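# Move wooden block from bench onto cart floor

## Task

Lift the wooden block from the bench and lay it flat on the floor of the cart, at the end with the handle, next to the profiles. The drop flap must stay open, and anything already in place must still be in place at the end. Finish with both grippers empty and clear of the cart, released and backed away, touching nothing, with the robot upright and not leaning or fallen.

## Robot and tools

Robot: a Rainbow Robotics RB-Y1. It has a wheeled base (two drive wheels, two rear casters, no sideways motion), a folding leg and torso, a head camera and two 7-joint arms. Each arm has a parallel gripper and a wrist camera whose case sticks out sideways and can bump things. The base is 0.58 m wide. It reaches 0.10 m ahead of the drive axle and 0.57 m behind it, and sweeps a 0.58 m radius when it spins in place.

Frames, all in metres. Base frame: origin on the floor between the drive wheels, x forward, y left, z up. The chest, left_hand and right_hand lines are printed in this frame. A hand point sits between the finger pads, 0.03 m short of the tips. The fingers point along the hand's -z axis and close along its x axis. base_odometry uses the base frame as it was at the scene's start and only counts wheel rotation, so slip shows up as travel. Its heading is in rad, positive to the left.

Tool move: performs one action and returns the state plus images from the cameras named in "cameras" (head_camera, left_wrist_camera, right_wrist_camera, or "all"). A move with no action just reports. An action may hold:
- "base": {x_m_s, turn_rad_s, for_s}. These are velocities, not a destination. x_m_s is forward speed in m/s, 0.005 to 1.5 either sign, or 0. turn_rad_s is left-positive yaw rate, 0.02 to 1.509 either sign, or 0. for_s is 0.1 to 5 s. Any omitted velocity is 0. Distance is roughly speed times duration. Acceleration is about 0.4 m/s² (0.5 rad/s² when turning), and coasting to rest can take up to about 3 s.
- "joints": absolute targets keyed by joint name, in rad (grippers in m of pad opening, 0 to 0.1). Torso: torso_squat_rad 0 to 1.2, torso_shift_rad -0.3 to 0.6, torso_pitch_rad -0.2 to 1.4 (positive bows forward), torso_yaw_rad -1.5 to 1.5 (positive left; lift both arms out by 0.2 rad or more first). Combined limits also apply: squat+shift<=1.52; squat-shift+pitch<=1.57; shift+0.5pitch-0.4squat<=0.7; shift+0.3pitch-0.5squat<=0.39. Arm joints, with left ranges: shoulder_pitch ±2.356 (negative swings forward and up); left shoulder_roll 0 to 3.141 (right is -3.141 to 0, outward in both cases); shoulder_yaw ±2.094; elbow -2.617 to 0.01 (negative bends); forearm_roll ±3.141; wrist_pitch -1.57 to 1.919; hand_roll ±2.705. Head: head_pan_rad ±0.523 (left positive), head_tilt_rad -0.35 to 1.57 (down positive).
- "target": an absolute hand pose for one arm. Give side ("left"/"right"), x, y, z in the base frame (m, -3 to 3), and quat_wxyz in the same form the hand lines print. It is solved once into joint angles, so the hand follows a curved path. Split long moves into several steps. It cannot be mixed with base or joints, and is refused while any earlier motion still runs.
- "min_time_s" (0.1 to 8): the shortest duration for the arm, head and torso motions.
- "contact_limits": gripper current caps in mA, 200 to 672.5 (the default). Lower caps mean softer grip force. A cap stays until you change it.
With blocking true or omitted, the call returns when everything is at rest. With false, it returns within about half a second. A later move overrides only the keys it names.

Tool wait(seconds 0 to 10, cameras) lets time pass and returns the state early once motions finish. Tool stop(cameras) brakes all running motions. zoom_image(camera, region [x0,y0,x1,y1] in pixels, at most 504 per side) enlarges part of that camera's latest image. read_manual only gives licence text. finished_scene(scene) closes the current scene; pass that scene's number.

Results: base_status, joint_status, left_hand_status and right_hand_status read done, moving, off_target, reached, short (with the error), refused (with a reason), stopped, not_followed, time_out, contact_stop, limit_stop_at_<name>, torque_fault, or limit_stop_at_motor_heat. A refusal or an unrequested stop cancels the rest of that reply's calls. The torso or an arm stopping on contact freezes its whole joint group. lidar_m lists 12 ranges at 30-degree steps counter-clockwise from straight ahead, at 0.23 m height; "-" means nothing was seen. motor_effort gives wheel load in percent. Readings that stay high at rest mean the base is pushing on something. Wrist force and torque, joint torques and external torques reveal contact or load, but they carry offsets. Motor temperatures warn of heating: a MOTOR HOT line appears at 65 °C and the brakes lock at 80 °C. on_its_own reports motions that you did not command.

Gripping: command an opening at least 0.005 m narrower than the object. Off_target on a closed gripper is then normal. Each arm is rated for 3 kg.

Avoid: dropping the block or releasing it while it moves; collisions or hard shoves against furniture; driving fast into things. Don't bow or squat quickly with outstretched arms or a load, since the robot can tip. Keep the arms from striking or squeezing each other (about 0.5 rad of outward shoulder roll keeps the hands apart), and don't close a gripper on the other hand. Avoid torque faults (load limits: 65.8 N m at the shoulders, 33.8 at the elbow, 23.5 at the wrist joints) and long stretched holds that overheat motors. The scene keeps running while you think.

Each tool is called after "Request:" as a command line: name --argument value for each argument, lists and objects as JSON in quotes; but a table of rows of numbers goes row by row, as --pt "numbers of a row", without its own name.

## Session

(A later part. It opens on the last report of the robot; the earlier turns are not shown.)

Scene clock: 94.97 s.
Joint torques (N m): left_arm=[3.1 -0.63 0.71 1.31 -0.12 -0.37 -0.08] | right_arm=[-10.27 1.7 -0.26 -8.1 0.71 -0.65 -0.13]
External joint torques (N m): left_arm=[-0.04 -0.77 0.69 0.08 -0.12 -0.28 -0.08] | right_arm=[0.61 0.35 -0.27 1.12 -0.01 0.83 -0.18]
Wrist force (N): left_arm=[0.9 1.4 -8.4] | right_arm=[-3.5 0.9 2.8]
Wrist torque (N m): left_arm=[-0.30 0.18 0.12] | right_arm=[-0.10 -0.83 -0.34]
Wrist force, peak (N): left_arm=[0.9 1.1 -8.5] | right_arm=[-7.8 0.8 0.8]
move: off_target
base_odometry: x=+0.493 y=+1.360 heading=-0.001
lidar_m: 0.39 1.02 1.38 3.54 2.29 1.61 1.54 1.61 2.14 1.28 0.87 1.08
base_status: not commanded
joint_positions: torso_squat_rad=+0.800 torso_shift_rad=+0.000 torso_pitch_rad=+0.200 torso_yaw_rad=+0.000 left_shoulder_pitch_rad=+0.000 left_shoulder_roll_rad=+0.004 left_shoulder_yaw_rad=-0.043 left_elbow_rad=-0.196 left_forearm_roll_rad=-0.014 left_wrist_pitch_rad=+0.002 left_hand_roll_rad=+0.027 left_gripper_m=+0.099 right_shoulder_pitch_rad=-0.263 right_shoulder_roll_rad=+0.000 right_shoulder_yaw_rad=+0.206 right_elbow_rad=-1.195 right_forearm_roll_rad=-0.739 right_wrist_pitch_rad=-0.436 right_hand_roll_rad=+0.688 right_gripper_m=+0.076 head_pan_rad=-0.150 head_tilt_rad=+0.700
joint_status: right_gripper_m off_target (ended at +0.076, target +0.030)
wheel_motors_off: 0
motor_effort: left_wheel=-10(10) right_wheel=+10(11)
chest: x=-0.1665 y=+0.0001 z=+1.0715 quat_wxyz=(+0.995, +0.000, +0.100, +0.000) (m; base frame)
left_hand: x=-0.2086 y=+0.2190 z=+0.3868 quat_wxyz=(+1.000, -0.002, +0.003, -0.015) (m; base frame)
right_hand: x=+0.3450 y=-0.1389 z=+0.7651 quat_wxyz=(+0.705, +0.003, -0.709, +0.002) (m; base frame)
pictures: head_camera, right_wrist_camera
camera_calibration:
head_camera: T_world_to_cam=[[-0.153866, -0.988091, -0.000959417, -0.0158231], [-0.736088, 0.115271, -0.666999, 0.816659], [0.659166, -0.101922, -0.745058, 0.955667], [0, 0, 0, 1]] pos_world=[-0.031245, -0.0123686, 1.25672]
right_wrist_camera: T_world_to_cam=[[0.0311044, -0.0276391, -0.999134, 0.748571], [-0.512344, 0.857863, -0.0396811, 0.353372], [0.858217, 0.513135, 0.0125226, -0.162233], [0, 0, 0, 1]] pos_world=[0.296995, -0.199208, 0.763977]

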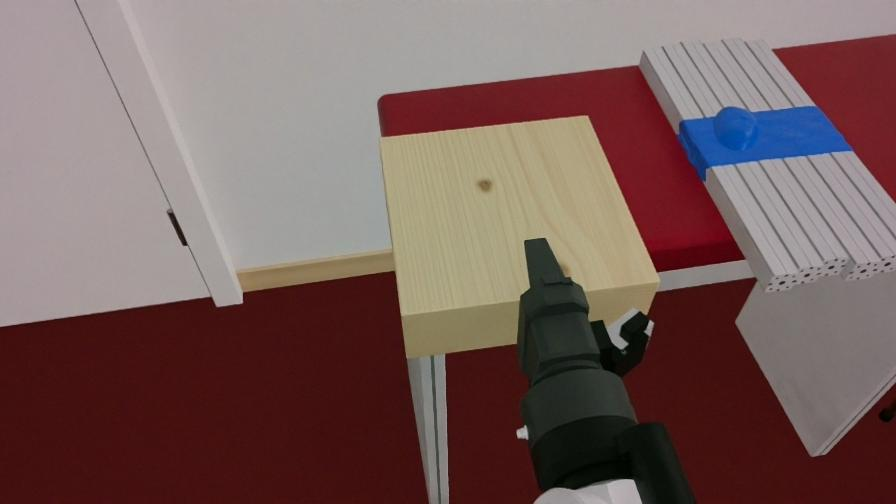

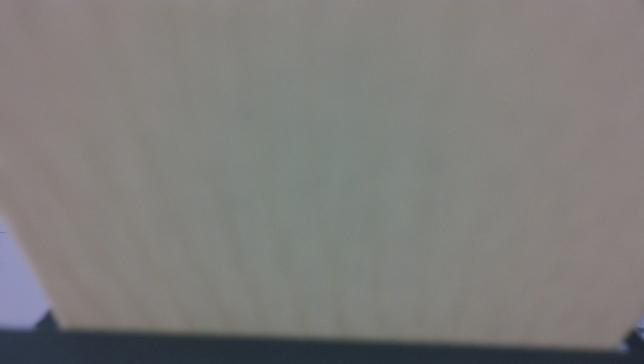

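Request:
move --target '{"side":"right","x":0.345,"y":-0.139,"z":0.79,"quat_wxyz":[0.7071,0,-0.7071,0]}' --min_time_s 1.5 --cameras '["head_camera","right_wrist_camera"]'

Request:
move --target '{"side":"right","x":0.345,"y":-0.139,"z":0.84,"quat_wxyz":[0.7071,0,-0.7071,0]}' --min_time_s 1.5 --cameras '["head_camera","right_wrist_camera"]'

Scene clock: 98.70 s.
Joint torques (N m): left_arm=[2.89 -0.66 0.69 1.31 -0.04 -0.26 -0.09] | right_arm=[-21.12 2.07 1.03 -23.93 1.85 -6.04 -0.07]
External joint torques (N m): left_arm=[-0.28 -0.8 0.67 0.07 -0.04 -0.16 -0.09] | right_arm=[-10.64 0.53 0.96 -14.34 1.14 -4.79 -0.12]
Wrist force (N): left_arm=[0.8 1.2 -6.9] | right_arm=[-29.0 1.0 0.2]
Wrist torque (N m): left_arm=[-0.24 0.17 0.12] | right_arm=[-0.09 1.53 0.12]
Wrist force, peak (N): left_arm=[0.9 1.6 -8.5] | right_arm=[-29.6 1.4 0.7]
move: done
base_odometry: x=+0.493 y=+1.360 heading=-0.001
lidar_m: 0.39 1.02 1.38 3.53 2.28 1.63 1.54 1.62 2.17 1.29 0.86 1.08
base_status: not commanded
joint_positions: torso_squat_rad=+0.800 torso_shift_rad=+0.000 torso_pitch_rad=+0.201 torso_yaw_rad=+0.000 left_shoulder_pitch_rad=+0.000 left_shoulder_roll_rad=+0.004 left_shoulder_yaw_rad=-0.043 left_elbow_rad=-0.196 left_forearm_roll_rad=-0.014 left_wrist_pitch_rad=+0.002 left_hand_roll_rad=+0.027 left_gripper_m=+0.099 right_shoulder_pitch_rad=-0.218 right_shoulder_roll_rad=+0.000 right_shoulder_yaw_rad=+0.208 right_elbow_rad=-1.338 right_forearm_roll_rad=-0.889 right_wrist_pitch_rad=-0.356 right_hand_roll_rad=+0.863 right_gripper_m=+0.074 head_pan_rad=-0.150 head_tilt_rad=+0.700
joint_status: all done
wheel_motors_off: 0
motor_effort: left_wheel=-9(10) right_wheel=+8(11)
chest: x=-0.1662 y=+0.0001 z=+1.0714 quat_wxyz=(+0.995, +0.000, +0.100, +0.000) (m; base frame)
left_hand: x=-0.2087 y=+0.2190 z=+0.3868 quat_wxyz=(+1.000, -0.002, +0.003, -0.015) (m; base frame)
right_hand: x=+0.3439 y=-0.1392 z=+0.7865 quat_wxyz=(+0.707, +0.003, -0.707, +0.003) (m; base frame)
right_hand_status: reached (checked arc, planned for 1.5 s): 4 mm and 0.5 deg off.
pictures: head_camera, right_wrist_camera
camera_calibration:
head_camera: T_world_to_cam=[[-0.153861, -0.988092, -0.000871142, -0.0158571], [-0.736509, 0.115274, -0.666533, 0.816364], [0.658696, -0.101912, -0.745475, 0.955774], [0, 0, 0, 1]] pos_world=[-0.030745, -0.0123686, 1.25663]
right_wrist_camera: T_world_to_cam=[[0.0276153, -0.0282743, -0.999219, 0.771231], [-0.513957, 0.856954, -0.0384529, 0.353385], [0.857371, 0.514617, 0.00913326, -0.158226], [0, 0, 0, 1]] pos_world=[0.295986, -0.199603, 0.785662]

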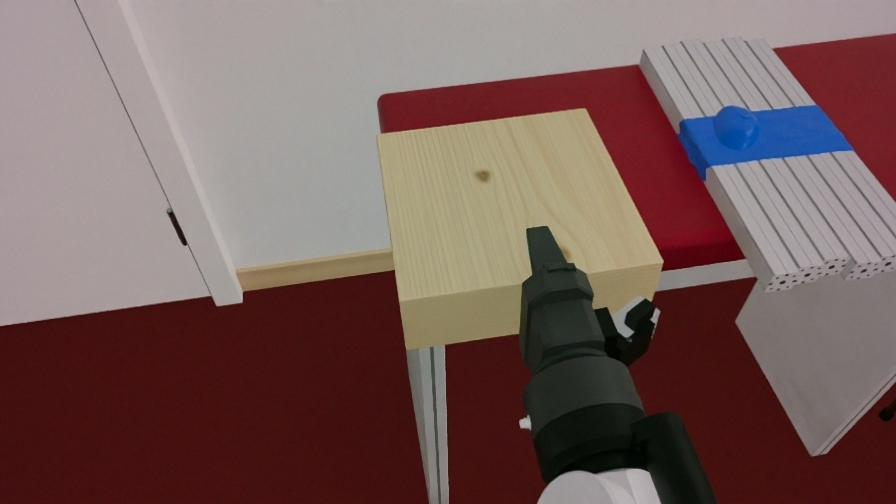

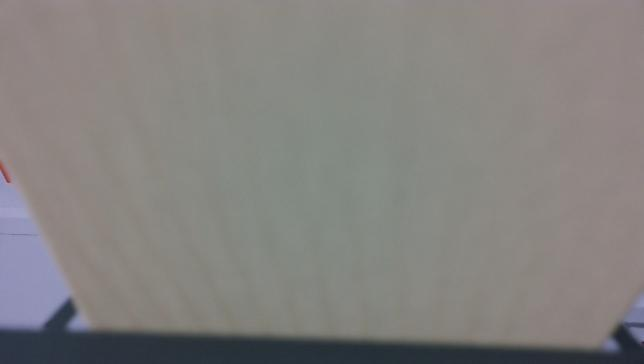

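Scene clock: 100.53 s.
Joint torques (N m): left_arm=[3.14 -0.63 0.63 1.42 -0.09 -0.2 0.05] | right_arm=[-21.39 2.47 0.69 -24.37 2.01 -1.39 -0.19]
External joint torques (N m): left_arm=[-0.03 -0.77 0.62 0.18 -0.09 -0.1 0.05] | right_arm=[-11.24 0.63 0.54 -14.3 1.38 -1.14 -0.24]
Wrist force (N): left_arm=[0.8 1.0 -7.9] | right_arm=[-28.7 0.8 0.2]
Wrist torque (N m): left_arm=[-0.27 0.19 0.08] | right_arm=[-0.03 1.49 0.15]
Wrist force, peak (N): left_arm=[1.1 1.8 -8.4] | right_arm=[-30.3 1.7 0.3]
move: done
base_odometry: x=+0.493 y=+1.360 heading=-0.001
lidar_m: 0.39 1.02 1.38 3.54 2.28 1.63 1.55 1.61 2.15 1.27 0.88 1.08
base_status: not commanded
joint_positions: torso_squat_rad=+0.800 torso_shift_rad=+0.000 torso_pitch_rad=+0.201 torso_yaw_rad=+0.000 left_shoulder_pitch_rad=+0.000 left_shoulder_roll_rad=+0.004 left_shoulder_yaw_rad=-0.043 left_elbow_rad=-0.196 left_forearm_roll_rad=-0.014 left_wrist_pitch_rad=+0.002 left_hand_roll_rad=+0.027 left_gripper_m=+0.099 right_shoulder_pitch_rad=-0.170 right_shoulder_roll_rad=+0.000 right_shoulder_yaw_rad=+0.218 right_elbow_rad=-1.581 right_forearm_roll_rad=-1.429 right_wrist_pitch_rad=-0.276 right_hand_roll_rad=+1.442 right_gripper_m=+0.074 head_pan_rad=-0.150 head_tilt_rad=+0.700
joint_status: all done
wheel_motors_off: 0
motor_effort: left_wheel=-8(10) right_wheel=+8(11)
chest: x=-0.1662 y=+0.0001 z=+1.0714 quat_wxyz=(+0.995, +0.000, +0.100, +0.000) (m; base frame)
left_hand: x=-0.2087 y=+0.2190 z=+0.3868 quat_wxyz=(+1.000, -0.002, +0.003, -0.015) (m; base frame)
right_hand: x=+0.3442 y=-0.1394 z=+0.8367 quat_wxyz=(+0.704, +0.001, -0.710, +0.001) (m; base frame)
right_hand_status: reached (checked arc, planned for 1.5 s): 3 mm and 0.5 deg off.
pictures: head_camera, right_wrist_camera
camera_calibration:
head_camera: T_world_to_cam=[[-0.15386, -0.988092, -0.000851027, -0.0158824], [-0.736561, 0.115267, -0.666477, 0.816293], [0.658639, -0.101917, -0.745525, 0.955835], [0, 0, 0, 1]] pos_world=[-0.030745, -0.0123686, 1.25663]
right_wrist_camera: T_world_to_cam=[[0.0341089, -0.0287283, -0.999005, 0.818935], [-0.509021, 0.859724, -0.0421025, 0.357339], [0.860078, 0.509951, 0.0147009, -0.165033], [0, 0, 0, 1]] pos_world=[0.295902, -0.199527, 0.835591]

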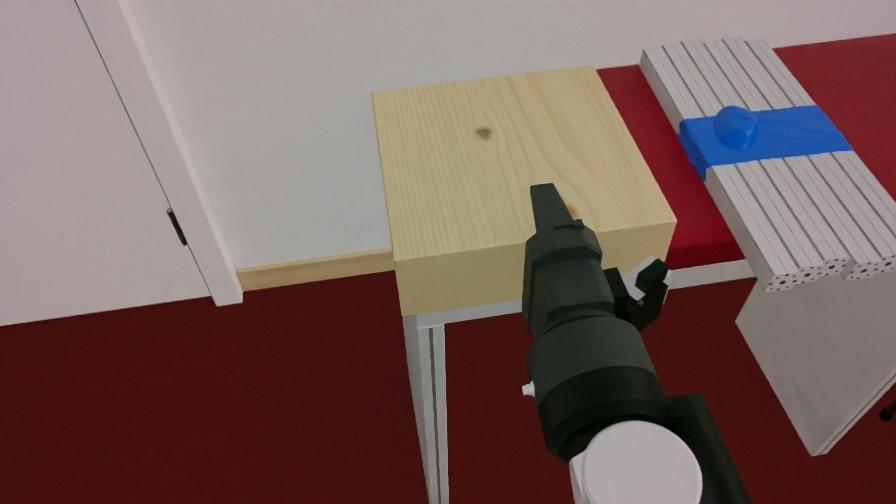

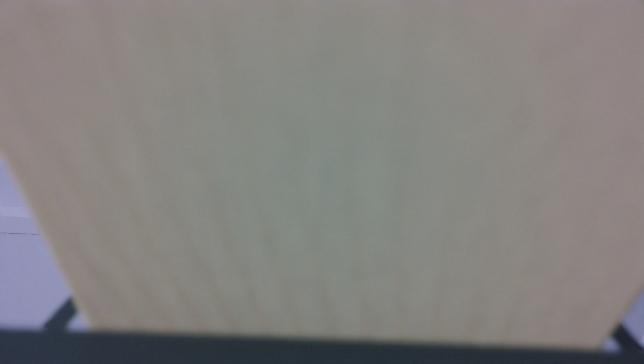

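Request:
move --base '{"x_m_s": -0.25, "for_s": 2.36}'

Request:
move --base '{"turn_rad_s": -0.6, "for_s": 2.617}' --cameras '["head_camera"]'

Request:
move --base '{"x_m_s": 0.35, "for_s": 4.46}'

Request:
move --base '{"turn_rad_s": 0.6, "for_s": 2.615}' --cameras '["head_camera"]'

Scene clock: 106.67 s.
Joint torques (N m): left_arm=[2.25 -0.67 0.93 1.27 -0.03 -0.2 0.01] | right_arm=[-22.74 2.42 0.29 -24.13 1.95 -1.1 -0.2]
External joint torques (N m): left_arm=[-0.92 -0.81 0.91 0.03 -0.03 -0.11 0.01] | right_arm=[-12.6 0.58 0.14 -14.06 1.31 -0.73 -0.25]
Wrist force (N): left_arm=[0.8 1.0 -7.9] | right_arm=[-28.1 0.3 0.5]
Wrist torque (N m): left_arm=[-0.19 0.16 0.10] | right_arm=[-0.07 1.47 0.13]
Wrist force, peak (N): left_arm=[0.9 1.6 -8.7] | right_arm=[-30.0 1.5 -0.3]
move: done
base_odometry: x=-0.098 y=+1.361 heading=-0.002
lidar_m: 0.99 1.64 2.19 4.23 1.42 1.00 0.96 1.00 1.34 3.32 1.51 1.28
base_status: done (sent for 2.37 of 2.37 s)
joint_positions: torso_squat_rad=+0.800 torso_shift_rad=+0.000 torso_pitch_rad=+0.201 torso_yaw_rad=+0.000 left_shoulder_pitch_rad=+0.000 left_shoulder_roll_rad=+0.004 left_shoulder_yaw_rad=-0.043 left_elbow_rad=-0.196 left_forearm_roll_rad=-0.014 left_wrist_pitch_rad=+0.002 left_hand_roll_rad=+0.027 left_gripper_m=+0.099 right_shoulder_pitch_rad=-0.170 right_shoulder_roll_rad=+0.000 right_shoulder_yaw_rad=+0.218 right_elbow_rad=-1.581 right_forearm_roll_rad=-1.429 right_wrist_pitch_rad=-0.276 right_hand_roll_rad=+1.442 right_gripper_m=+0.074 head_pan_rad=-0.150 head_tilt_rad=+0.700
joint_status: not commanded
wheel_motors_off: 0
motor_effort: left_wheel=-15(28) right_wheel=+15(48)
chest: x=-0.1661 y=+0.0000 z=+1.0714 quat_wxyz=(+0.995, +0.000, +0.100, +0.000) (m; base frame)
left_hand: x=-0.2089 y=+0.2190 z=+0.3868 quat_wxyz=(+1.000, -0.002, +0.004, -0.015) (m; base frame)
right_hand: x=+0.3441 y=-0.1395 z=+0.8365 quat_wxyz=(+0.705, +0.001, -0.710, +0.001) (m; base frame)
pictures: none

Scene clock: 110.83 s.
Joint torques (N m): left_arm=[2.12 -0.83 0.62 1.23 -0.06 -0.28 0.17] | right_arm=[-22.63 3 -0.01 -24.19 1.85 -1.39 -0.19]
External joint torques (N m): left_arm=[-1.05 -0.97 0.61 -0.01 -0.06 -0.19 0.17] | right_arm=[-12.5 1.17 -0.16 -14.12 1.22 -1.14 -0.24]
Wrist force (N): left_arm=[0.9 1.0 -8.0] | right_arm=[-29.0 1.5 0.4]
Wrist torque (N m): left_arm=[-0.25 0.15 0.09] | right_arm=[-0.04 1.51 0.14]
Wrist force, peak (N): left_arm=[1.3 0.9 -8.5] | right_arm=[-29.4 1.6 0.8]
move: done
base_odometry: x=-0.099 y=+1.361 heading=-1.582
lidar_m: 3.12 1.52 1.27 0.99 1.61 2.15 4.23 1.46 1.02 0.96 0.98 1.29
base_status: done (sent for 2.63 of 2.63 s)
joint_positions: torso_squat_rad=+0.800 torso_shift_rad=+0.000 torso_pitch_rad=+0.201 torso_yaw_rad=+0.000 left_shoulder_pitch_rad=+0.000 left_shoulder_roll_rad=+0.004 left_shoulder_yaw_rad=-0.043 left_elbow_rad=-0.196 left_forearm_roll_rad=-0.014 left_wrist_pitch_rad=+0.002 left_hand_roll_rad=+0.027 left_gripper_m=+0.099 right_shoulder_pitch_rad=-0.170 right_shoulder_roll_rad=+0.000 right_shoulder_yaw_rad=+0.218 right_elbow_rad=-1.581 right_forearm_roll_rad=-1.429 right_wrist_pitch_rad=-0.276 right_hand_roll_rad=+1.442 right_gripper_m=+0.074 head_pan_rad=-0.150 head_tilt_rad=+0.700
joint_status: not commanded
wheel_motors_off: 0
motor_effort: left_wheel=+16(52) right_wheel=+4(49)
chest: x=-0.1661 y=+0.0000 z=+1.0714 quat_wxyz=(+0.995, +0.000, +0.100, +0.000) (m; base frame)
left_hand: x=-0.2089 y=+0.2190 z=+0.3868 quat_wxyz=(+1.000, -0.002, +0.004, -0.015) (m; base frame)
right_hand: x=+0.3441 y=-0.1395 z=+0.8365 quat_wxyz=(+0.705, +0.001, -0.710, +0.001) (m; base frame)
pictures: head_camera
camera_calibration:
head_camera: T_world_to_cam=[[-0.153879, -0.988089, -0.000977887, -0.0158068], [-0.736647, 0.11538, -0.666363, 0.816233], [0.658539, -0.101819, -0.745627, 0.955886], [0, 0, 0, 1]] pos_world=[-0.030645, -0.0124686, 1.25663]

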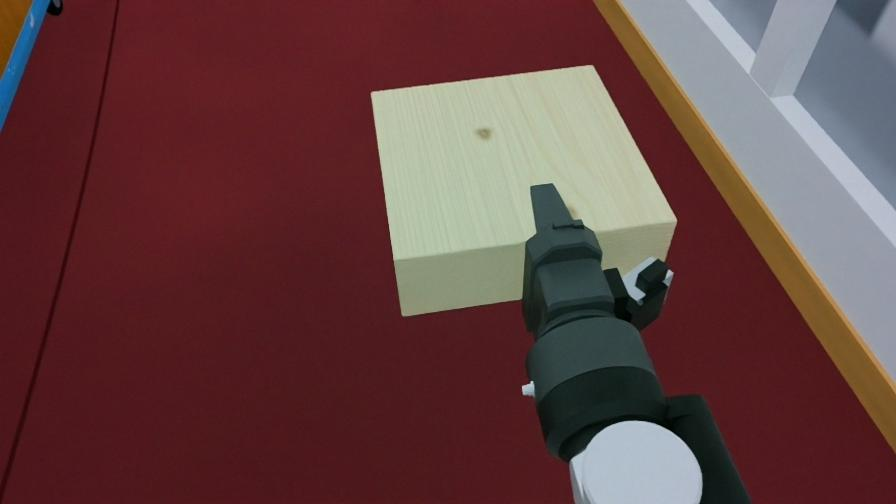

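Scene clock: 116.50 s.
Joint torques (N m): left_arm=[3.33 -0.63 0.61 1.26 -0.15 -0.37 -0.08] | right_arm=[-22.15 3.23 -0.16 -24.09 1.87 -1.33 -0.22]
External joint torques (N m): left_arm=[0.16 -0.77 0.59 0.02 -0.15 -0.28 -0.08] | right_arm=[-12.02 1.39 -0.31 -14.02 1.23 -1.08 -0.27]
Wrist force (N): left_arm=[1.3 1.0 -7.9] | right_arm=[-29.1 1.6 -0.2]
Wrist torque (N m): left_arm=[-0.27 0.24 0.14] | right_arm=[-0.09 1.58 0.12]
Wrist force, peak (N): left_arm=[1.8 1.3 -8.6] | right_arm=[-30.2 2.1 -0.5]
move: done
base_odometry: x=-0.116 y=-0.203 heading=-1.582
lidar_m: 2.85 2.55 0.95 0.90 0.93 1.82 4.33 1.33 0.94 0.88 0.90 1.17
base_status: done (sent for 4.47 of 4.47 s)
joint_positions: torso_squat_rad=+0.800 torso_shift_rad=+0.000 torso_pitch_rad=+0.201 torso_yaw_rad=+0.000 left_shoulder_pitch_rad=+0.000 left_shoulder_roll_rad=+0.004 left_shoulder_yaw_rad=-0.043 left_elbow_rad=-0.196 left_forearm_roll_rad=-0.014 left_wrist_pitch_rad=+0.002 left_hand_roll_rad=+0.027 left_gripper_m=+0.099 right_shoulder_pitch_rad=-0.170 right_shoulder_roll_rad=+0.000 right_shoulder_yaw_rad=+0.219 right_elbow_rad=-1.581 right_forearm_roll_rad=-1.429 right_wrist_pitch_rad=-0.276 right_hand_roll_rad=+1.442 right_gripper_m=+0.074 head_pan_rad=-0.150 head_tilt_rad=+0.700
joint_status: not commanded
wheel_motors_off: 0
motor_effort: left_wheel=+0(50) right_wheel=+0(42)
chest: x=-0.1660 y=+0.0000 z=+1.0714 quat_wxyz=(+0.995, +0.000, +0.100, +0.000) (m; base frame)
left_hand: x=-0.2087 y=+0.2190 z=+0.3868 quat_wxyz=(+1.000, -0.002, +0.004, -0.015) (m; base frame)
right_hand: x=+0.3442 y=-0.1395 z=+0.8364 quat_wxyz=(+0.705, +0.001, -0.710, +0.001) (m; base frame)
pictures: none

Scene clock: 120.63 s.
Joint torques (N m): left_arm=[2.86 -0.68 0.71 1.25 -0.01 -0.33 0.08] | right_arm=[-22.3 2.73 -0.26 -24.05 1.94 -1.43 -0.27]
External joint torques (N m): left_arm=[-0.31 -0.83 0.7 0.01 -0.01 -0.23 0.08] | right_arm=[-12.16 0.89 -0.42 -13.98 1.3 -1.19 -0.32]
Wrist force (N): left_arm=[0.8 1.8 -8.1] | right_arm=[-28.8 1.0 0.2]
Wrist torque (N m): left_arm=[-0.36 0.18 0.10] | right_arm=[-0.09 1.53 0.15]
Wrist force, peak (N): left_arm=[1.3 2.5 -8.7] | right_arm=[-29.8 1.1 0.6]
move: done
base_odometry: x=-0.116 y=-0.202 heading=-0.022
lidar_m: 0.90 0.93 1.82 4.32 1.32 0.92 0.86 0.91 1.18 2.82 2.54 0.97
base_status: done (sent for 2.6 of 2.6 s)
joint_positions: torso_squat_rad=+0.800 torso_shift_rad=+0.000 torso_pitch_rad=+0.201 torso_yaw_rad=+0.000 left_shoulder_pitch_rad=+0.000 left_shoulder_roll_rad=+0.004 left_shoulder_yaw_rad=-0.043 left_elbow_rad=-0.196 left_forearm_roll_rad=-0.014 left_wrist_pitch_rad=+0.002 left_hand_roll_rad=+0.027 left_gripper_m=+0.099 right_shoulder_pitch_rad=-0.170 right_shoulder_roll_rad=+0.000 right_shoulder_yaw_rad=+0.219 right_elbow_rad=-1.581 right_forearm_roll_rad=-1.429 right_wrist_pitch_rad=-0.276 right_hand_roll_rad=+1.442 right_gripper_m=+0.074 head_pan_rad=-0.150 head_tilt_rad=+0.700
joint_status: not commanded
wheel_motors_off: 0
motor_effort: left_wheel=+1(45) right_wheel=+19(38)
chest: x=-0.1660 y=+0.0000 z=+1.0714 quat_wxyz=(+0.995, +0.000, +0.100, +0.000) (m; base frame)
left_hand: x=-0.2088 y=+0.2190 z=+0.3868 quat_wxyz=(+1.000, -0.002, +0.004, -0.015) (m; base frame)
right_hand: x=+0.3442 y=-0.1395 z=+0.8364 quat_wxyz=(+0.705, +0.001, -0.710, +0.001) (m; base frame)
pictures: head_camera
camera_calibration:
head_camera: T_world_to_cam=[[-0.153931, -0.988081, -0.000872184, -0.0159257], [-0.736736, 0.115363, -0.666267, 0.816118], [0.658427, -0.101917, -0.745712, 0.955849], [0, 0, 0, 1]] pos_world=[-0.0305451, -0.0124684, 1.25653]

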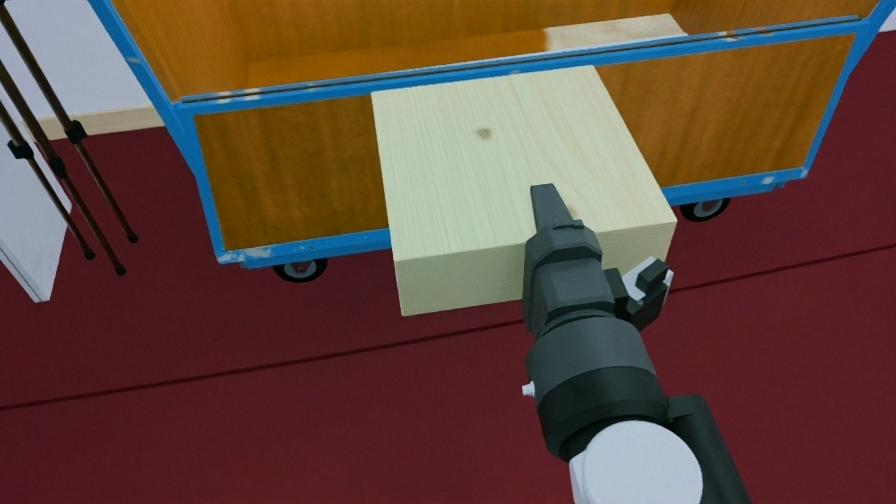

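Request:
move --target '{"side":"right","x":0.37,"y":-0.03,"z":0.93,"quat_wxyz":[0.7077,0.246,-0.5939,0.2931]}' --min_time_s 2

Request:
move --target '{"side":"right","x":0.34,"y":0.02,"z":0.95,"quat_wxyz":[0.561,0.4305,-0.4305,0.561]}' --min_time_s 2 --cameras '["head_camera"]'

Scene clock: 132.13 s.
Joint torques (N m): left_arm=[3.22 -0.94 0.92 1.34 -0.03 -0.27 0.01] | right_arm=[-29.91 -3.37 -11.29 -20.13 -1.88 -8 -0.44]
External joint torques (N m): left_arm=[0.05 -1.09 0.9 0.1 -0.03 -0.18 0.01] | right_arm=[-13.59 1.49 -4.9 -11.59 -1.72 -6.28 -0.49]
Motor temperatures (°C): left_arm=[30 28 32 35 34 32 37] | right_arm=[35 30 32 35 36 36 34]
Wrist force (N): left_arm=[0.7 0.8 -7.4] | right_arm=[-27.7 0.5 -4.9]
Wrist torque (N m): left_arm=[-0.23 0.12 0.12] | right_arm=[-0.19 1.54 0.30]
Wrist force, peak (N): left_arm=[0.5 1.4 -8.6] | right_arm=[-31.7 -1.0 0.7]
move: done
base_odometry: x=-0.116 y=-0.202 heading=-0.022
lidar_m: 0.90 0.93 1.81 4.32 1.31 0.92 0.87 0.91 1.19 2.83 2.55 0.96
base_status: not commanded
joint_positions: torso_squat_rad=+0.800 torso_shift_rad=+0.000 torso_pitch_rad=+0.201 torso_yaw_rad=+0.000 left_shoulder_pitch_rad=+0.000 left_shoulder_roll_rad=+0.004 left_shoulder_yaw_rad=-0.043 left_elbow_rad=-0.196 left_forearm_roll_rad=-0.014 left_wrist_pitch_rad=+0.002 left_hand_roll_rad=+0.027 left_gripper_m=+0.099 right_shoulder_pitch_rad=-0.595 right_shoulder_roll_rad=-0.476 right_shoulder_yaw_rad=+0.353 right_elbow_rad=-1.667 right_forearm_roll_rad=-1.048 right_wrist_pitch_rad=+0.485 right_hand_roll_rad=+0.449 right_gripper_m=+0.074 head_pan_rad=-0.150 head_tilt_rad=+0.700
joint_status: all done
wheel_motors_off: 0
motor_effort: left_wheel=+2(2) right_wheel=+19(22)
chest: x=-0.1660 y=+0.0000 z=+1.0714 quat_wxyz=(+0.995, +0.000, +0.100, +0.000) (m; base frame)
left_hand: x=-0.2088 y=+0.2190 z=+0.3868 quat_wxyz=(+1.000, -0.002, +0.004, -0.015) (m; base frame)
right_hand: x=+0.3697 y=-0.0310 z=+0.9265 quat_wxyz=(+0.710, +0.246, -0.592, +0.293) (m; base frame)
right_hand_status: reached (checked arc, planned for 2.0 s): 4 mm and 0.4 deg off.
pictures: none

Scene clock: 134.47 s.
Joint torques (N m): left_arm=[3.13 -0.68 0.76 1.32 -0.16 -0.28 -0.04] | right_arm=[-33.81 -5 -12.37 -12.56 -8.26 -0.95 -0.35]
External joint torques (N m): left_arm=[-0.04 -0.82 0.75 0.08 -0.16 -0.19 -0.04] | right_arm=[-11.36 2.3 -6.42 -5.7 -6.6 -0.66 -0.4]
Wrist force (N): left_arm=[1.3 1.1 -8.2] | right_arm=[-27.5 -0.8 -6.6]
Wrist torque (N m): left_arm=[-0.25 0.20 0.10] | right_arm=[-0.25 1.45 0.12]
Wrist force, peak (N): left_arm=[0.6 1.5 -8.6] | right_arm=[-27.9 -2.3 -11.3]
move: done
base_odometry: x=-0.116 y=-0.202 heading=-0.022
lidar_m: 0.90 0.92 1.82 4.30 1.31 0.92 0.86 0.90 1.20 2.84 2.55 0.96
base_status: not commanded
joint_positions: torso_squat_rad=+0.800 torso_shift_rad=+0.000 torso_pitch_rad=+0.201 torso_yaw_rad=+0.000 left_shoulder_pitch_rad=+0.000 left_shoulder_roll_rad=+0.004 left_shoulder_yaw_rad=-0.043 left_elbow_rad=-0.196 left_forearm_roll_rad=-0.014 left_wrist_pitch_rad=+0.002 left_hand_roll_rad=+0.027 left_gripper_m=+0.099 right_shoulder_pitch_rad=-1.124 right_shoulder_roll_rad=-0.452 right_shoulder_yaw_rad=+0.391 right_elbow_rad=-0.860 right_forearm_roll_rad=-1.978 right_wrist_pitch_rad=+1.267 right_hand_roll_rad=+1.422 right_gripper_m=+0.074 head_pan_rad=-0.150 head_tilt_rad=+0.700
joint_status: all done
wheel_motors_off: 0
motor_effort: left_wheel=+0(2) right_wheel=+19(22)
chest: x=-0.1661 y=+0.0001 z=+1.0714 quat_wxyz=(+0.995, +0.000, +0.100, +0.000) (m; base frame)
left_hand: x=-0.2088 y=+0.2190 z=+0.3868 quat_wxyz=(+1.000, -0.002, +0.004, -0.015) (m; base frame)
right_hand: x=+0.3395 y=+0.0191 z=+0.9477 quat_wxyz=(+0.563, +0.430, -0.429, +0.560) (m; base frame)
right_hand_status: reached (checked arc, planned for 2.0 s): 3 mm and 0.3 deg off.
pictures: head_camera
camera_calibration:
head_camera: T_world_to_cam=[[-0.153868, -0.988091, -0.000816581, -0.0158952], [-0.736748, 0.115279, -0.666268, 0.816106], [0.658428, -0.101916, -0.745712, 0.955858], [0, 0, 0, 1]] pos_world=[-0.030545, -0.0123686, 1.25653]

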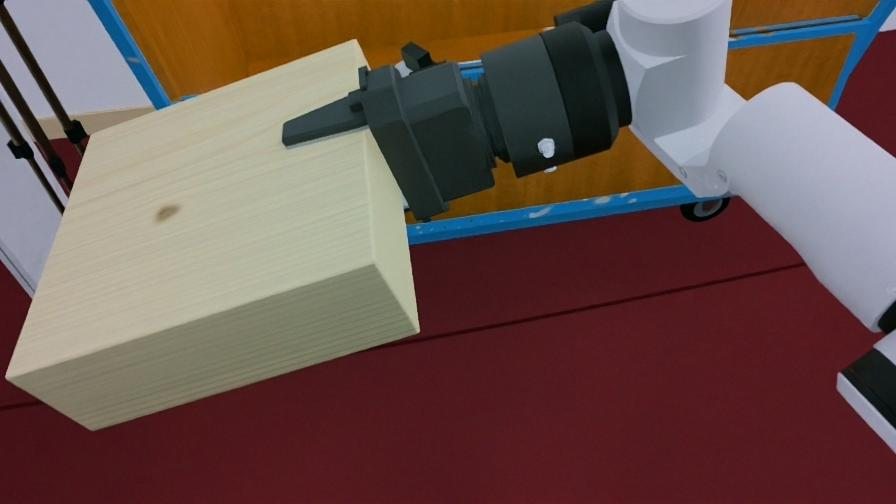

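Request:
move --joints '{"torso_squat_rad":0.7,"torso_shift_rad":0.3,"torso_pitch_rad":0.6,"head_pan_rad":0.0,"head_tilt_rad":0.5}'

Request:
move --target '{"side":"right","x":0.5,"y":-0.01,"z":0.95,"quat_wxyz":[0.561,0.4305,-0.4305,0.561]}' --min_time_s 2

Request:
move --joints '{"torso_pitch_rad":1.1,"head_tilt_rad":0.1}'

Request:
move --target '{"side":"right","x":0.56,"y":-0.01,"z":0.87,"quat_wxyz":[0.561,0.4305,-0.4305,0.561]}' --min_time_s 2 --cameras '["head_camera"]'

Scene clock: 140.40 s.
Joint torques (N m): left_arm=[12.22 -1.09 0.53 5.41 -0.08 0.47 -0.05] | right_arm=[-27.38 -3.11 -10.8 -13.95 -8.4 2.54 -0.33]
External joint torques (N m): left_arm=[-1.32 -1.21 0.51 0.08 -0.07 -0.22 -0.07] | right_arm=[-10.4 2.37 -6.3 -7.03 -6.75 2.07 -0.37]
Wrist force (N): left_arm=[3.7 1.6 -7.1] | right_arm=[-25.5 -10.8 -6.1]
Wrist torque (N m): left_arm=[-0.34 0.40 0.06] | right_arm=[-0.93 1.39 0.06]
Wrist force, peak (N): left_arm=[3.3 1.2 -8.1] | right_arm=[-26.6 -11.1 -6.0]
move: done
base_odometry: x=-0.116 y=-0.202 heading=-0.022
lidar_m: 0.90 0.93 1.81 4.32 1.31 0.91 0.87 0.90 1.19 2.83 2.56 0.96
base_status: not commanded
joint_positions: torso_squat_rad=+0.700 torso_shift_rad=+0.300 torso_pitch_rad=+0.601 torso_yaw_rad=+0.000 left_shoulder_pitch_rad=+0.000 left_shoulder_roll_rad=+0.004 left_shoulder_yaw_rad=-0.043 left_elbow_rad=-0.196 left_forearm_roll_rad=-0.014 left_wrist_pitch_rad=+0.002 left_hand_roll_rad=+0.027 left_gripper_m=+0.099 right_shoulder_pitch_rad=-1.125 right_shoulder_roll_rad=-0.452 right_shoulder_yaw_rad=+0.391 right_elbow_rad=-0.859 right_forearm_roll_rad=-1.978 right_wrist_pitch_rad=+1.267 right_hand_roll_rad=+1.422 right_gripper_m=+0.074 head_pan_rad=+0.000 head_tilt_rad=+0.500
joint_status: all done
wheel_motors_off: 0
motor_effort: left_wheel=-5(6) right_wheel=+14(24)
chest: x=+0.1054 y=+0.0001 z=+1.0472 quat_wxyz=(+0.955, +0.000, +0.296, +0.000) (m; base frame)
left_hand: x=-0.2007 y=+0.2190 z=+0.4333 quat_wxyz=(+0.979, -0.005, +0.202, -0.014) (m; base frame)
right_hand: x=+0.5231 y=+0.0191 z=+0.7362 quat_wxyz=(+0.638, +0.532, -0.309, +0.464) (m; base frame)
pictures: none

Scene clock: 142.73 s.
Joint torques (N m): left_arm=[12.41 -1.03 0.6 5.34 0.01 0.42 0.04] | right_arm=[-21.49 -5.22 -15.09 -11.69 -6.45 -5.06 -0.48]
External joint torques (N m): left_arm=[-1.12 -1.15 0.58 0.01 0.02 -0.27 0.02] | right_arm=[-7.1 3.19 -7.1 -5.85 -5.27 -4.03 -0.53]
Wrist force (N): left_arm=[3.7 1.4 -6.8] | right_arm=[-27.3 0.6 -6.9]
Wrist torque (N m): left_arm=[-0.36 0.38 0.05] | right_arm=[-0.23 1.49 0.28]
Wrist force, peak (N): left_arm=[4.3 1.6 -7.9] | right_arm=[-26.1 -12.0 -7.0]
move: done
base_odometry: x=-0.116 y=-0.202 heading=-0.022
lidar_m: 0.89 0.92 1.83 4.32 1.32 0.91 0.87 0.91 1.20 2.84 2.57 0.96
base_status: not commanded
joint_positions: torso_squat_rad=+0.700 torso_shift_rad=+0.300 torso_pitch_rad=+0.601 torso_yaw_rad=+0.000 left_shoulder_pitch_rad=+0.000 left_shoulder_roll_rad=+0.004 left_shoulder_yaw_rad=-0.043 left_elbow_rad=-0.196 left_forearm_roll_rad=-0.014 left_wrist_pitch_rad=+0.002 left_hand_roll_rad=+0.027 left_gripper_m=+0.099 right_shoulder_pitch_rad=-0.975 right_shoulder_roll_rad=-0.825 right_shoulder_yaw_rad=+0.217 right_elbow_rad=-1.875 right_forearm_roll_rad=-1.888 right_wrist_pitch_rad=+1.070 right_hand_roll_rad=+0.948 right_gripper_m=+0.074 head_pan_rad=+0.000 head_tilt_rad=+0.500
joint_status: all done
wheel_motors_off: 0
motor_effort: left_wheel=-5(5) right_wheel=+15(16)
chest: x=+0.1054 y=+0.0001 z=+1.0472 quat_wxyz=(+0.955, +0.000, +0.296, +0.000) (m; base frame)
left_hand: x=-0.2007 y=+0.2190 z=+0.4333 quat_wxyz=(+0.979, -0.005, +0.202, -0.014) (m; base frame)
right_hand: x=+0.4998 y=-0.0104 z=+0.9482 quat_wxyz=(+0.562, +0.431, -0.429, +0.561) (m; base frame)
right_hand_status: reached (checked arc, planned for 2.0 s): 2 mm and 0.2 deg off.
pictures: none

Scene clock: 145.17 s.
Joint torques (N m): left_arm=[21.46 -0.92 0.91 9.36 -0.05 1.31 0.06] | right_arm=[-14.95 -3.39 -10.19 -15.94 -7.97 -0.76 -0.44]
External joint torques (N m): left_arm=[-1.86 -0.99 0.88 0.17 -0.03 -0.19 0.02] | right_arm=[-7.51 3.27 -4.77 -8.13 -6.44 -0.54 -0.49]
Wrist force (N): left_arm=[6.3 1.0 -5.6] | right_arm=[-24.2 -13.0 -5.8]
Wrist torque (N m): left_arm=[-0.23 0.55 0.04] | right_arm=[-1.02 1.27 0.29]
Wrist force, peak (N): left_arm=[4.5 1.5 -7.7] | right_arm=[-26.7 -11.7 -6.7]
move: done
base_odometry: x=-0.116 y=-0.202 heading=-0.022
lidar_m: 0.89 0.93 1.82 4.32 1.31 0.91 0.86 0.90 1.19 2.83 2.57 0.96
base_status: not commanded
joint_positions: torso_squat_rad=+0.700 torso_shift_rad=+0.300 torso_pitch_rad=+1.101 torso_yaw_rad=+0.000 left_shoulder_pitch_rad=+0.000 left_shoulder_roll_rad=+0.004 left_shoulder_yaw_rad=-0.043 left_elbow_rad=-0.196 left_forearm_roll_rad=-0.014 left_wrist_pitch_rad=+0.002 left_hand_roll_rad=+0.027 left_gripper_m=+0.099 right_shoulder_pitch_rad=-0.974 right_shoulder_roll_rad=-0.825 right_shoulder_yaw_rad=+0.216 right_elbow_rad=-1.875 right_forearm_roll_rad=-1.888 right_wrist_pitch_rad=+1.069 right_hand_roll_rad=+0.948 right_gripper_m=+0.074 head_pan_rad=+0.000 head_tilt_rad=+0.100
joint_status: all done
wheel_motors_off: 0
motor_effort: left_wheel=-5(6) right_wheel=+15(17)
chest: x=+0.2063 y=+0.0001 z=+0.9321 quat_wxyz=(+0.852, +0.000, +0.523, +0.000) (m; base frame)
left_hand: x=-0.3566 y=+0.2190 z=+0.5401 quat_wxyz=(+0.899, -0.009, +0.438, -0.012) (m; base frame)
right_hand: x=+0.5056 y=-0.0106 z=+0.6560 quat_wxyz=(+0.651, +0.556, -0.277, +0.437) (m; base frame)
pictures: none

Scene clock: 147.50 s.
Joint torques (N m): left_arm=[21.67 -0.98 0.73 9.15 -0.16 1.42 0.07] | right_arm=[-20.51 -6.53 -14.78 -8.07 -4.4 -7 -0.39]
External joint torques (N m): left_arm=[-1.64 -1.05 0.71 -0.05 -0.14 -0.09 0.02] | right_arm=[-9.29 2.56 -7.35 -4.01 -3.67 -5.44 -0.43]
Wrist force (N): left_arm=[5.7 1.3 -5.5] | right_arm=[-27.4 0.0 -6.4]
Wrist torque (N m): left_arm=[-0.28 0.46 0.04] | right_arm=[-0.24 1.48 0.31]
Wrist force, peak (N): left_arm=[6.3 1.9 -5.7] | right_arm=[-26.0 -12.1 -6.2]
move: done
base_odometry: x=-0.116 y=-0.202 heading=-0.022
lidar_m: 0.90 0.93 1.82 4.32 1.31 0.93 0.86 0.89 1.20 2.84 2.55 0.94
base_status: not commanded
joint_positions: torso_squat_rad=+0.700 torso_shift_rad=+0.300 torso_pitch_rad=+1.101 torso_yaw_rad=+0.000 left_shoulder_pitch_rad=+0.000 left_shoulder_roll_rad=+0.004 left_shoulder_yaw_rad=-0.043 left_elbow_rad=-0.196 left_forearm_roll_rad=-0.014 left_wrist_pitch_rad=+0.002 left_hand_roll_rad=+0.027 left_gripper_m=+0.099 right_shoulder_pitch_rad=-1.317 right_shoulder_roll_rad=-1.061 right_shoulder_yaw_rad=-0.007 right_elbow_rad=-2.252 right_forearm_roll_rad=-1.823 right_wrist_pitch_rad=+1.032 right_hand_roll_rad=+0.597 right_gripper_m=+0.074 head_pan_rad=+0.000 head_tilt_rad=+0.100
joint_status: all done
wheel_motors_off: 0
motor_effort: left_wheel=-5(6) right_wheel=+15(18)
chest: x=+0.2063 y=+0.0001 z=+0.9321 quat_wxyz=(+0.852, +0.000, +0.523, +0.000) (m; base frame)
left_hand: x=-0.3566 y=+0.2190 z=+0.5401 quat_wxyz=(+0.899, -0.009, +0.438, -0.012) (m; base frame)
right_hand: x=+0.5598 y=-0.0102 z=+0.8683 quat_wxyz=(+0.562, +0.430, -0.429, +0.561) (m; base frame)
right_hand_status: reached (checked arc, planned for 2.0 s): 2 mm and 0.3 deg off.
pictures: head_camera
camera_calibration:
head_camera: T_world_to_cam=[[-0.0162907, -0.999506, -0.0268769, 0.0325045], [-0.910032, 0.0259575, -0.413725, 0.825754], [0.414218, 0.017719, -0.910005, 0.694444], [0, 0, 0, 1]] pos_world=[0.46434, -0.00125088, 0.974456]

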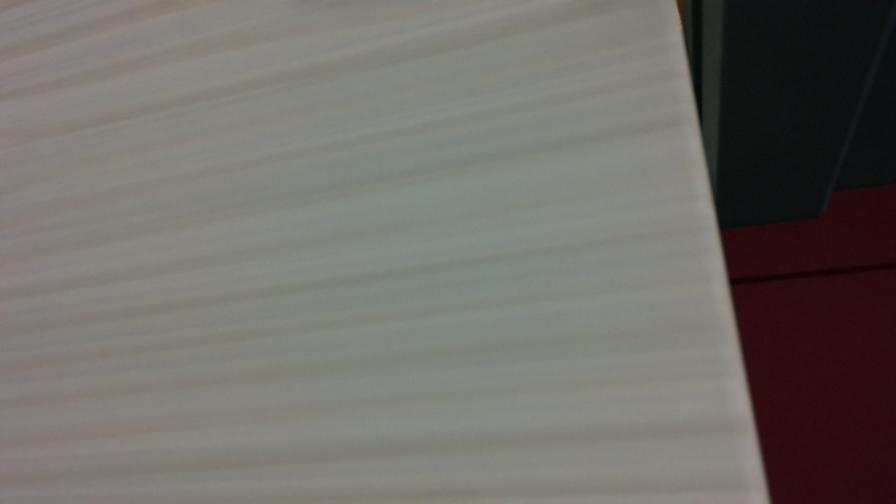

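Request:
move --target '{"side":"right","x":0.62,"y":-0.01,"z":0.81,"quat_wxyz":[0.561,0.4305,-0.4305,0.561]}' --min_time_s 1.5

Request:
move --base '{"turn_rad_s":0.1,"for_s":0.22}' --joints '{"head_tilt_rad":-0.2}' --cameras '["head_camera","left_wrist_camera"]'

Scene clock: 151.27 s.
Joint torques (N m): left_arm=[21.62 -0.7 0.69 9.18 -0.08 1.38 -0.04] | right_arm=[-24.11 -4.36 -12.96 -10.8 -6.59 -5.12 -0.1]
External joint torques (N m): left_arm=[-1.7 -0.77 0.66 -0.01 -0.06 -0.12 -0.08] | right_arm=[-10.55 4.72 -5.27 -4.92 -5.44 -3.95 -0.15]
Wrist force (N): left_arm=[5.7 1.0 -5.3] | right_arm=[-27.9 -0.1 -6.8]
Wrist torque (N m): left_arm=[-0.24 0.48 0.10] | right_arm=[-0.28 1.45 0.09]
Wrist force, peak (N): left_arm=[6.5 1.5 -6.2] | right_arm=[-28.5 -0.1 -7.1]
move: done
base_odometry: x=-0.116 y=-0.202 heading=-0.022
lidar_m: 0.90 0.93 1.82 4.31 1.31 0.92 0.86 0.91 1.20 2.83 2.55 0.96
base_status: not commanded
joint_positions: torso_squat_rad=+0.700 torso_shift_rad=+0.300 torso_pitch_rad=+1.101 torso_yaw_rad=+0.000 left_shoulder_pitch_rad=+0.000 left_shoulder_roll_rad=+0.004 left_shoulder_yaw_rad=-0.043 left_elbow_rad=-0.196 left_forearm_roll_rad=-0.014 left_wrist_pitch_rad=+0.002 left_hand_roll_rad=+0.027 left_gripper_m=+0.099 right_shoulder_pitch_rad=-1.384 right_shoulder_roll_rad=-0.959 right_shoulder_yaw_rad=+0.102 right_elbow_rad=-1.919 right_forearm_roll_rad=-1.851 right_wrist_pitch_rad=+1.094 right_hand_roll_rad=+0.904 right_gripper_m=+0.074 head_pan_rad=+0.000 head_tilt_rad=+0.100
joint_status: all done
wheel_motors_off: 0
motor_effort: left_wheel=-5(6) right_wheel=+13(16)
chest: x=+0.2063 y=+0.0001 z=+0.9320 quat_wxyz=(+0.852, +0.000, +0.523, +0.000) (m; base frame)
left_hand: x=-0.3566 y=+0.2190 z=+0.5401 quat_wxyz=(+0.899, -0.009, +0.438, -0.012) (m; base frame)
right_hand: x=+0.6197 y=-0.0106 z=+0.8080 quat_wxyz=(+0.563, +0.430, -0.429, +0.561) (m; base frame)
right_hand_status: reached (checked arc, planned for 1.5 s): 2 mm and 0.3 deg off.
pictures: none

Scene clock: 152.10 s.
Joint torques (N m): left_arm=[21.58 -0.83 0.67 9.24 -0.14 1.29 0.03] | right_arm=[-23.84 -4.04 -13.08 -11.07 -6.63 -5.26 -0.12]
External joint torques (N m): left_arm=[-1.73 -0.9 0.64 0.05 -0.12 -0.21 -0.01] | right_arm=[-10.28 5.04 -5.39 -5.19 -5.47 -4.1 -0.17]
Wrist force (N): left_arm=[6.1 0.9 -5.3] | right_arm=[-27.3 0.3 -6.8]
Wrist torque (N m): left_arm=[-0.23 0.52 0.09] | right_arm=[-0.29 1.42 0.08]
Wrist force, peak (N): left_arm=[6.5 1.4 -5.9] | right_arm=[-28.7 0.4 -6.1]
move: done
base_odometry: x=-0.116 y=-0.202 heading=+0.000
lidar_m: 0.90 0.93 1.83 3.90 1.28 0.90 0.86 0.91 1.20 3.07 1.34 0.95
base_status: done (sent for 0.23 of 0.23 s)
joint_positions: torso_squat_rad=+0.700 torso_shift_rad=+0.300 torso_pitch_rad=+1.101 torso_yaw_rad=+0.000 left_shoulder_pitch_rad=+0.000 left_shoulder_roll_rad=+0.004 left_shoulder_yaw_rad=-0.043 left_elbow_rad=-0.196 left_forearm_roll_rad=-0.014 left_wrist_pitch_rad=+0.002 left_hand_roll_rad=+0.027 left_gripper_m=+0.099 right_shoulder_pitch_rad=-1.384 right_shoulder_roll_rad=-0.959 right_shoulder_yaw_rad=+0.102 right_elbow_rad=-1.919 right_forearm_roll_rad=-1.851 right_wrist_pitch_rad=+1.094 right_hand_roll_rad=+0.904 right_gripper_m=+0.074 head_pan_rad=+0.000 head_tilt_rad=-0.200
joint_status: all done
wheel_motors_off: 0
motor_effort: left_wheel=-8(24) right_wheel=+15(33)
chest: x=+0.2063 y=+0.0001 z=+0.9320 quat_wxyz=(+0.852, +0.000, +0.523, +0.000) (m; base frame)
left_hand: x=-0.3566 y=+0.2190 z=+0.5401 quat_wxyz=(+0.899, -0.009, +0.438, -0.012) (m; base frame)
right_hand: x=+0.6197 y=-0.0105 z=+0.8080 quat_wxyz=(+0.563, +0.430, -0.429, +0.561) (m; base frame)
pictures: head_camera, left_wrist_camera
camera_calibration:
head_camera: T_world_to_cam=[[-0.00762125, -0.999506, -0.0304934, 0.0327099], [-0.747141, 0.0259594, -0.664158, 1.01266], [0.664622, 0.0177211, -0.74697, 0.432057], [0, 0, 0, 1]] pos_world=[0.469696, -0.00125088, 0.996298]
left_wrist_camera: T_world_to_cam=[[0.608757, -0.00304786, -0.793351, 0.645683], [0.365769, -0.886295, 0.284068, 0.200138], [-0.704008, -0.463112, -0.538424, 0.213627], [0, 0, 0, 1]] pos_world=[-0.315874, 0.278282, 0.570422]

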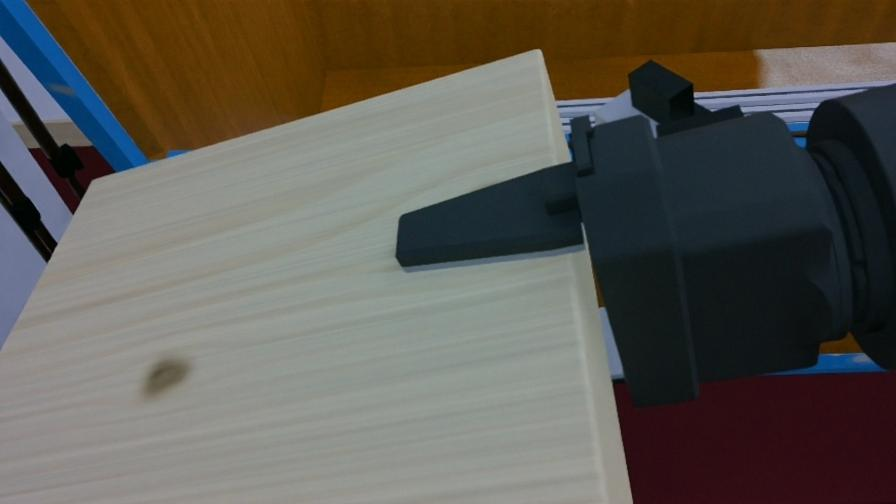

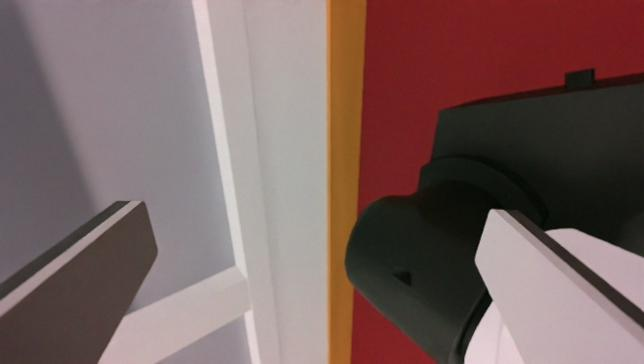

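Request:
move --base '{"x_m_s":0.2,"for_s":2.25}' --cameras '["head_camera"]'

Request:
move --base '{"x_m_s":0.15,"for_s":1.33}' --cameras '["head_camera"]'

Scene clock: 159.60 s.
Joint torques (N m): left_arm=[21.62 -0.69 0.39 9.33 -0.15 1.34 -0.02] | right_arm=[-22.77 -4.31 -13.58 -11.56 -6.41 -5.18 -0.23]
External joint torques (N m): left_arm=[-1.69 -0.75 0.37 0.13 -0.13 -0.17 -0.06] | right_arm=[-9.21 4.77 -5.9 -5.68 -5.26 -4.01 -0.28]
Wrist force (N): left_arm=[5.6 1.4 -5.2] | right_arm=[-27.0 1.2 -6.6]
Wrist torque (N m): left_arm=[-0.27 0.42 0.03] | right_arm=[-0.38 1.45 0.10]
Wrist force, peak (N): left_arm=[6.8 0.7 -6.4] | right_arm=[-29.5 -1.0 -7.4]
move: done
base_odometry: x=+0.337 y=-0.202 heading=+0.000
lidar_m: 0.45 0.46 0.97 4.33 1.94 1.40 1.32 1.38 1.82 4.60 0.67 0.47
base_status: done (sent for 2.27 of 2.27 s)
joint_positions: torso_squat_rad=+0.700 torso_shift_rad=+0.300 torso_pitch_rad=+1.101 torso_yaw_rad=+0.000 left_shoulder_pitch_rad=+0.000 left_shoulder_roll_rad=+0.004 left_shoulder_yaw_rad=-0.043 left_elbow_rad=-0.196 left_forearm_roll_rad=-0.014 left_wrist_pitch_rad=+0.002 left_hand_roll_rad=+0.027 left_gripper_m=+0.099 right_shoulder_pitch_rad=-1.384 right_shoulder_roll_rad=-0.959 right_shoulder_yaw_rad=+0.102 right_elbow_rad=-1.919 right_forearm_roll_rad=-1.851 right_wrist_pitch_rad=+1.094 right_hand_roll_rad=+0.904 right_gripper_m=+0.074 head_pan_rad=+0.000 head_tilt_rad=-0.200
joint_status: not commanded
wheel_motors_off: 0
motor_effort: left_wheel=-5(21) right_wheel=+3(43)
chest: x=+0.2064 y=+0.0001 z=+0.9320 quat_wxyz=(+0.852, +0.000, +0.523, +0.000) (m; base frame)
left_hand: x=-0.3566 y=+0.2190 z=+0.5401 quat_wxyz=(+0.899, -0.009, +0.438, -0.012) (m; base frame)
right_hand: x=+0.6198 y=-0.0105 z=+0.8080 quat_wxyz=(+0.563, +0.430, -0.429, +0.561) (m; base frame)
pictures: head_camera
camera_calibration:
head_camera: T_world_to_cam=[[-0.00762561, -0.999506, -0.0304919, 0.0327082], [-0.747235, 0.0259592, -0.664053, 1.01261], [0.664516, 0.0177208, -0.747064, 0.432059], [0, 0, 0, 1]] pos_world=[0.469796, -0.00125088, 0.996199]

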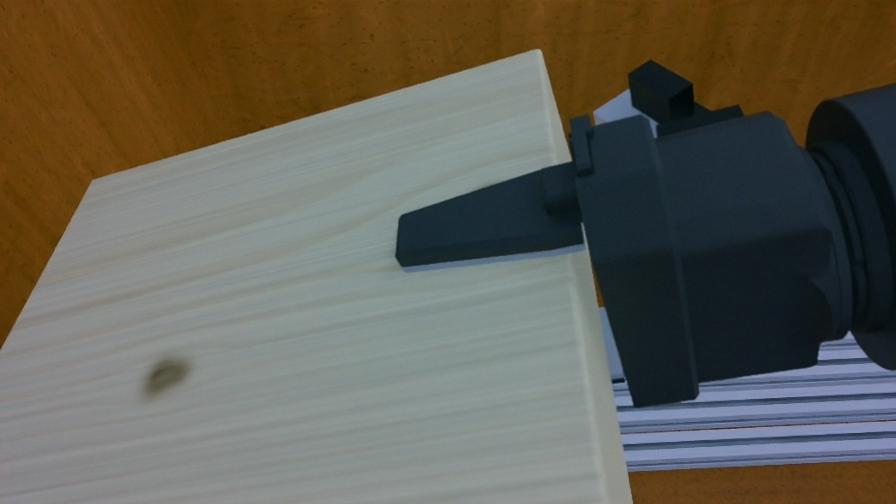

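Scene clock: 161.63 s.
Joint torques (N m): left_arm=[21.5 -0.96 0.62 9.26 0.01 1.48 0] | right_arm=[-22.6 -4.55 -13.68 -11.56 -6.54 -5.01 -0.25]
External joint torques (N m): left_arm=[-1.81 -1.03 0.6 0.07 0.03 -0.03 -0.04] | right_arm=[-9.03 4.53 -5.99 -5.67 -5.38 -3.85 -0.3]
Wrist force (N): left_arm=[6.0 1.2 -4.9] | right_arm=[-27.7 0.0 -7.2]
Wrist torque (N m): left_arm=[-0.26 0.53 0.05] | right_arm=[-0.31 1.49 0.08]
Wrist force, peak (N): left_arm=[6.6 0.7 -6.3] | right_arm=[-29.2 -2.1 -7.6]
move: done
base_odometry: x=+0.537 y=-0.202 heading=+0.000
lidar_m: 0.24 0.26 0.33 1.56 2.24 1.60 1.52 1.59 2.12 4.68 0.38 0.26
base_status: done (sent for 1.33 of 1.33 s)
joint_positions: torso_squat_rad=+0.700 torso_shift_rad=+0.300 torso_pitch_rad=+1.101 torso_yaw_rad=+0.000 left_shoulder_pitch_rad=+0.000 left_shoulder_roll_rad=+0.004 left_shoulder_yaw_rad=-0.043 left_elbow_rad=-0.196 left_forearm_roll_rad=-0.014 left_wrist_pitch_rad=+0.002 left_hand_roll_rad=+0.027 left_gripper_m=+0.099 right_shoulder_pitch_rad=-1.384 right_shoulder_roll_rad=-0.959 right_shoulder_yaw_rad=+0.102 right_elbow_rad=-1.919 right_forearm_roll_rad=-1.851 right_wrist_pitch_rad=+1.094 right_hand_roll_rad=+0.904 right_gripper_m=+0.074 head_pan_rad=+0.000 head_tilt_rad=-0.200
joint_status: not commanded
wheel_motors_off: 0
motor_effort: left_wheel=-3(20) right_wheel=+3(25)
chest: x=+0.2064 y=+0.0001 z=+0.9320 quat_wxyz=(+0.852, +0.000, +0.523, +0.000) (m; base frame)
left_hand: x=-0.3566 y=+0.2190 z=+0.5401 quat_wxyz=(+0.899, -0.009, +0.438, -0.012) (m; base frame)
right_hand: x=+0.6198 y=-0.0105 z=+0.8079 quat_wxyz=(+0.563, +0.430, -0.429, +0.561) (m; base frame)
pictures: head_camera
camera_calibration:
head_camera: T_world_to_cam=[[-0.00763066, -0.999506, -0.0304906, 0.0327093], [-0.747278, 0.0259609, -0.664004, 1.01258], [0.664468, 0.0177181, -0.747107, 0.432125], [0, 0, 0, 1]] pos_world=[0.469796, -0.00125087, 0.996199]

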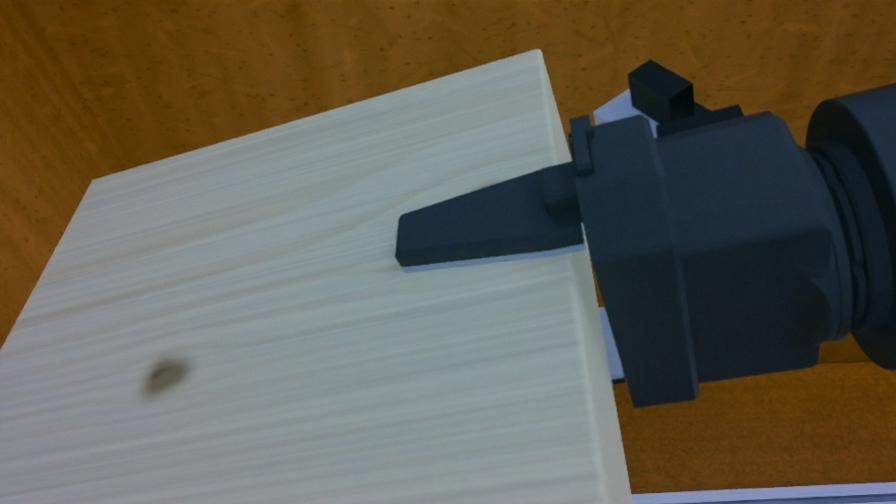

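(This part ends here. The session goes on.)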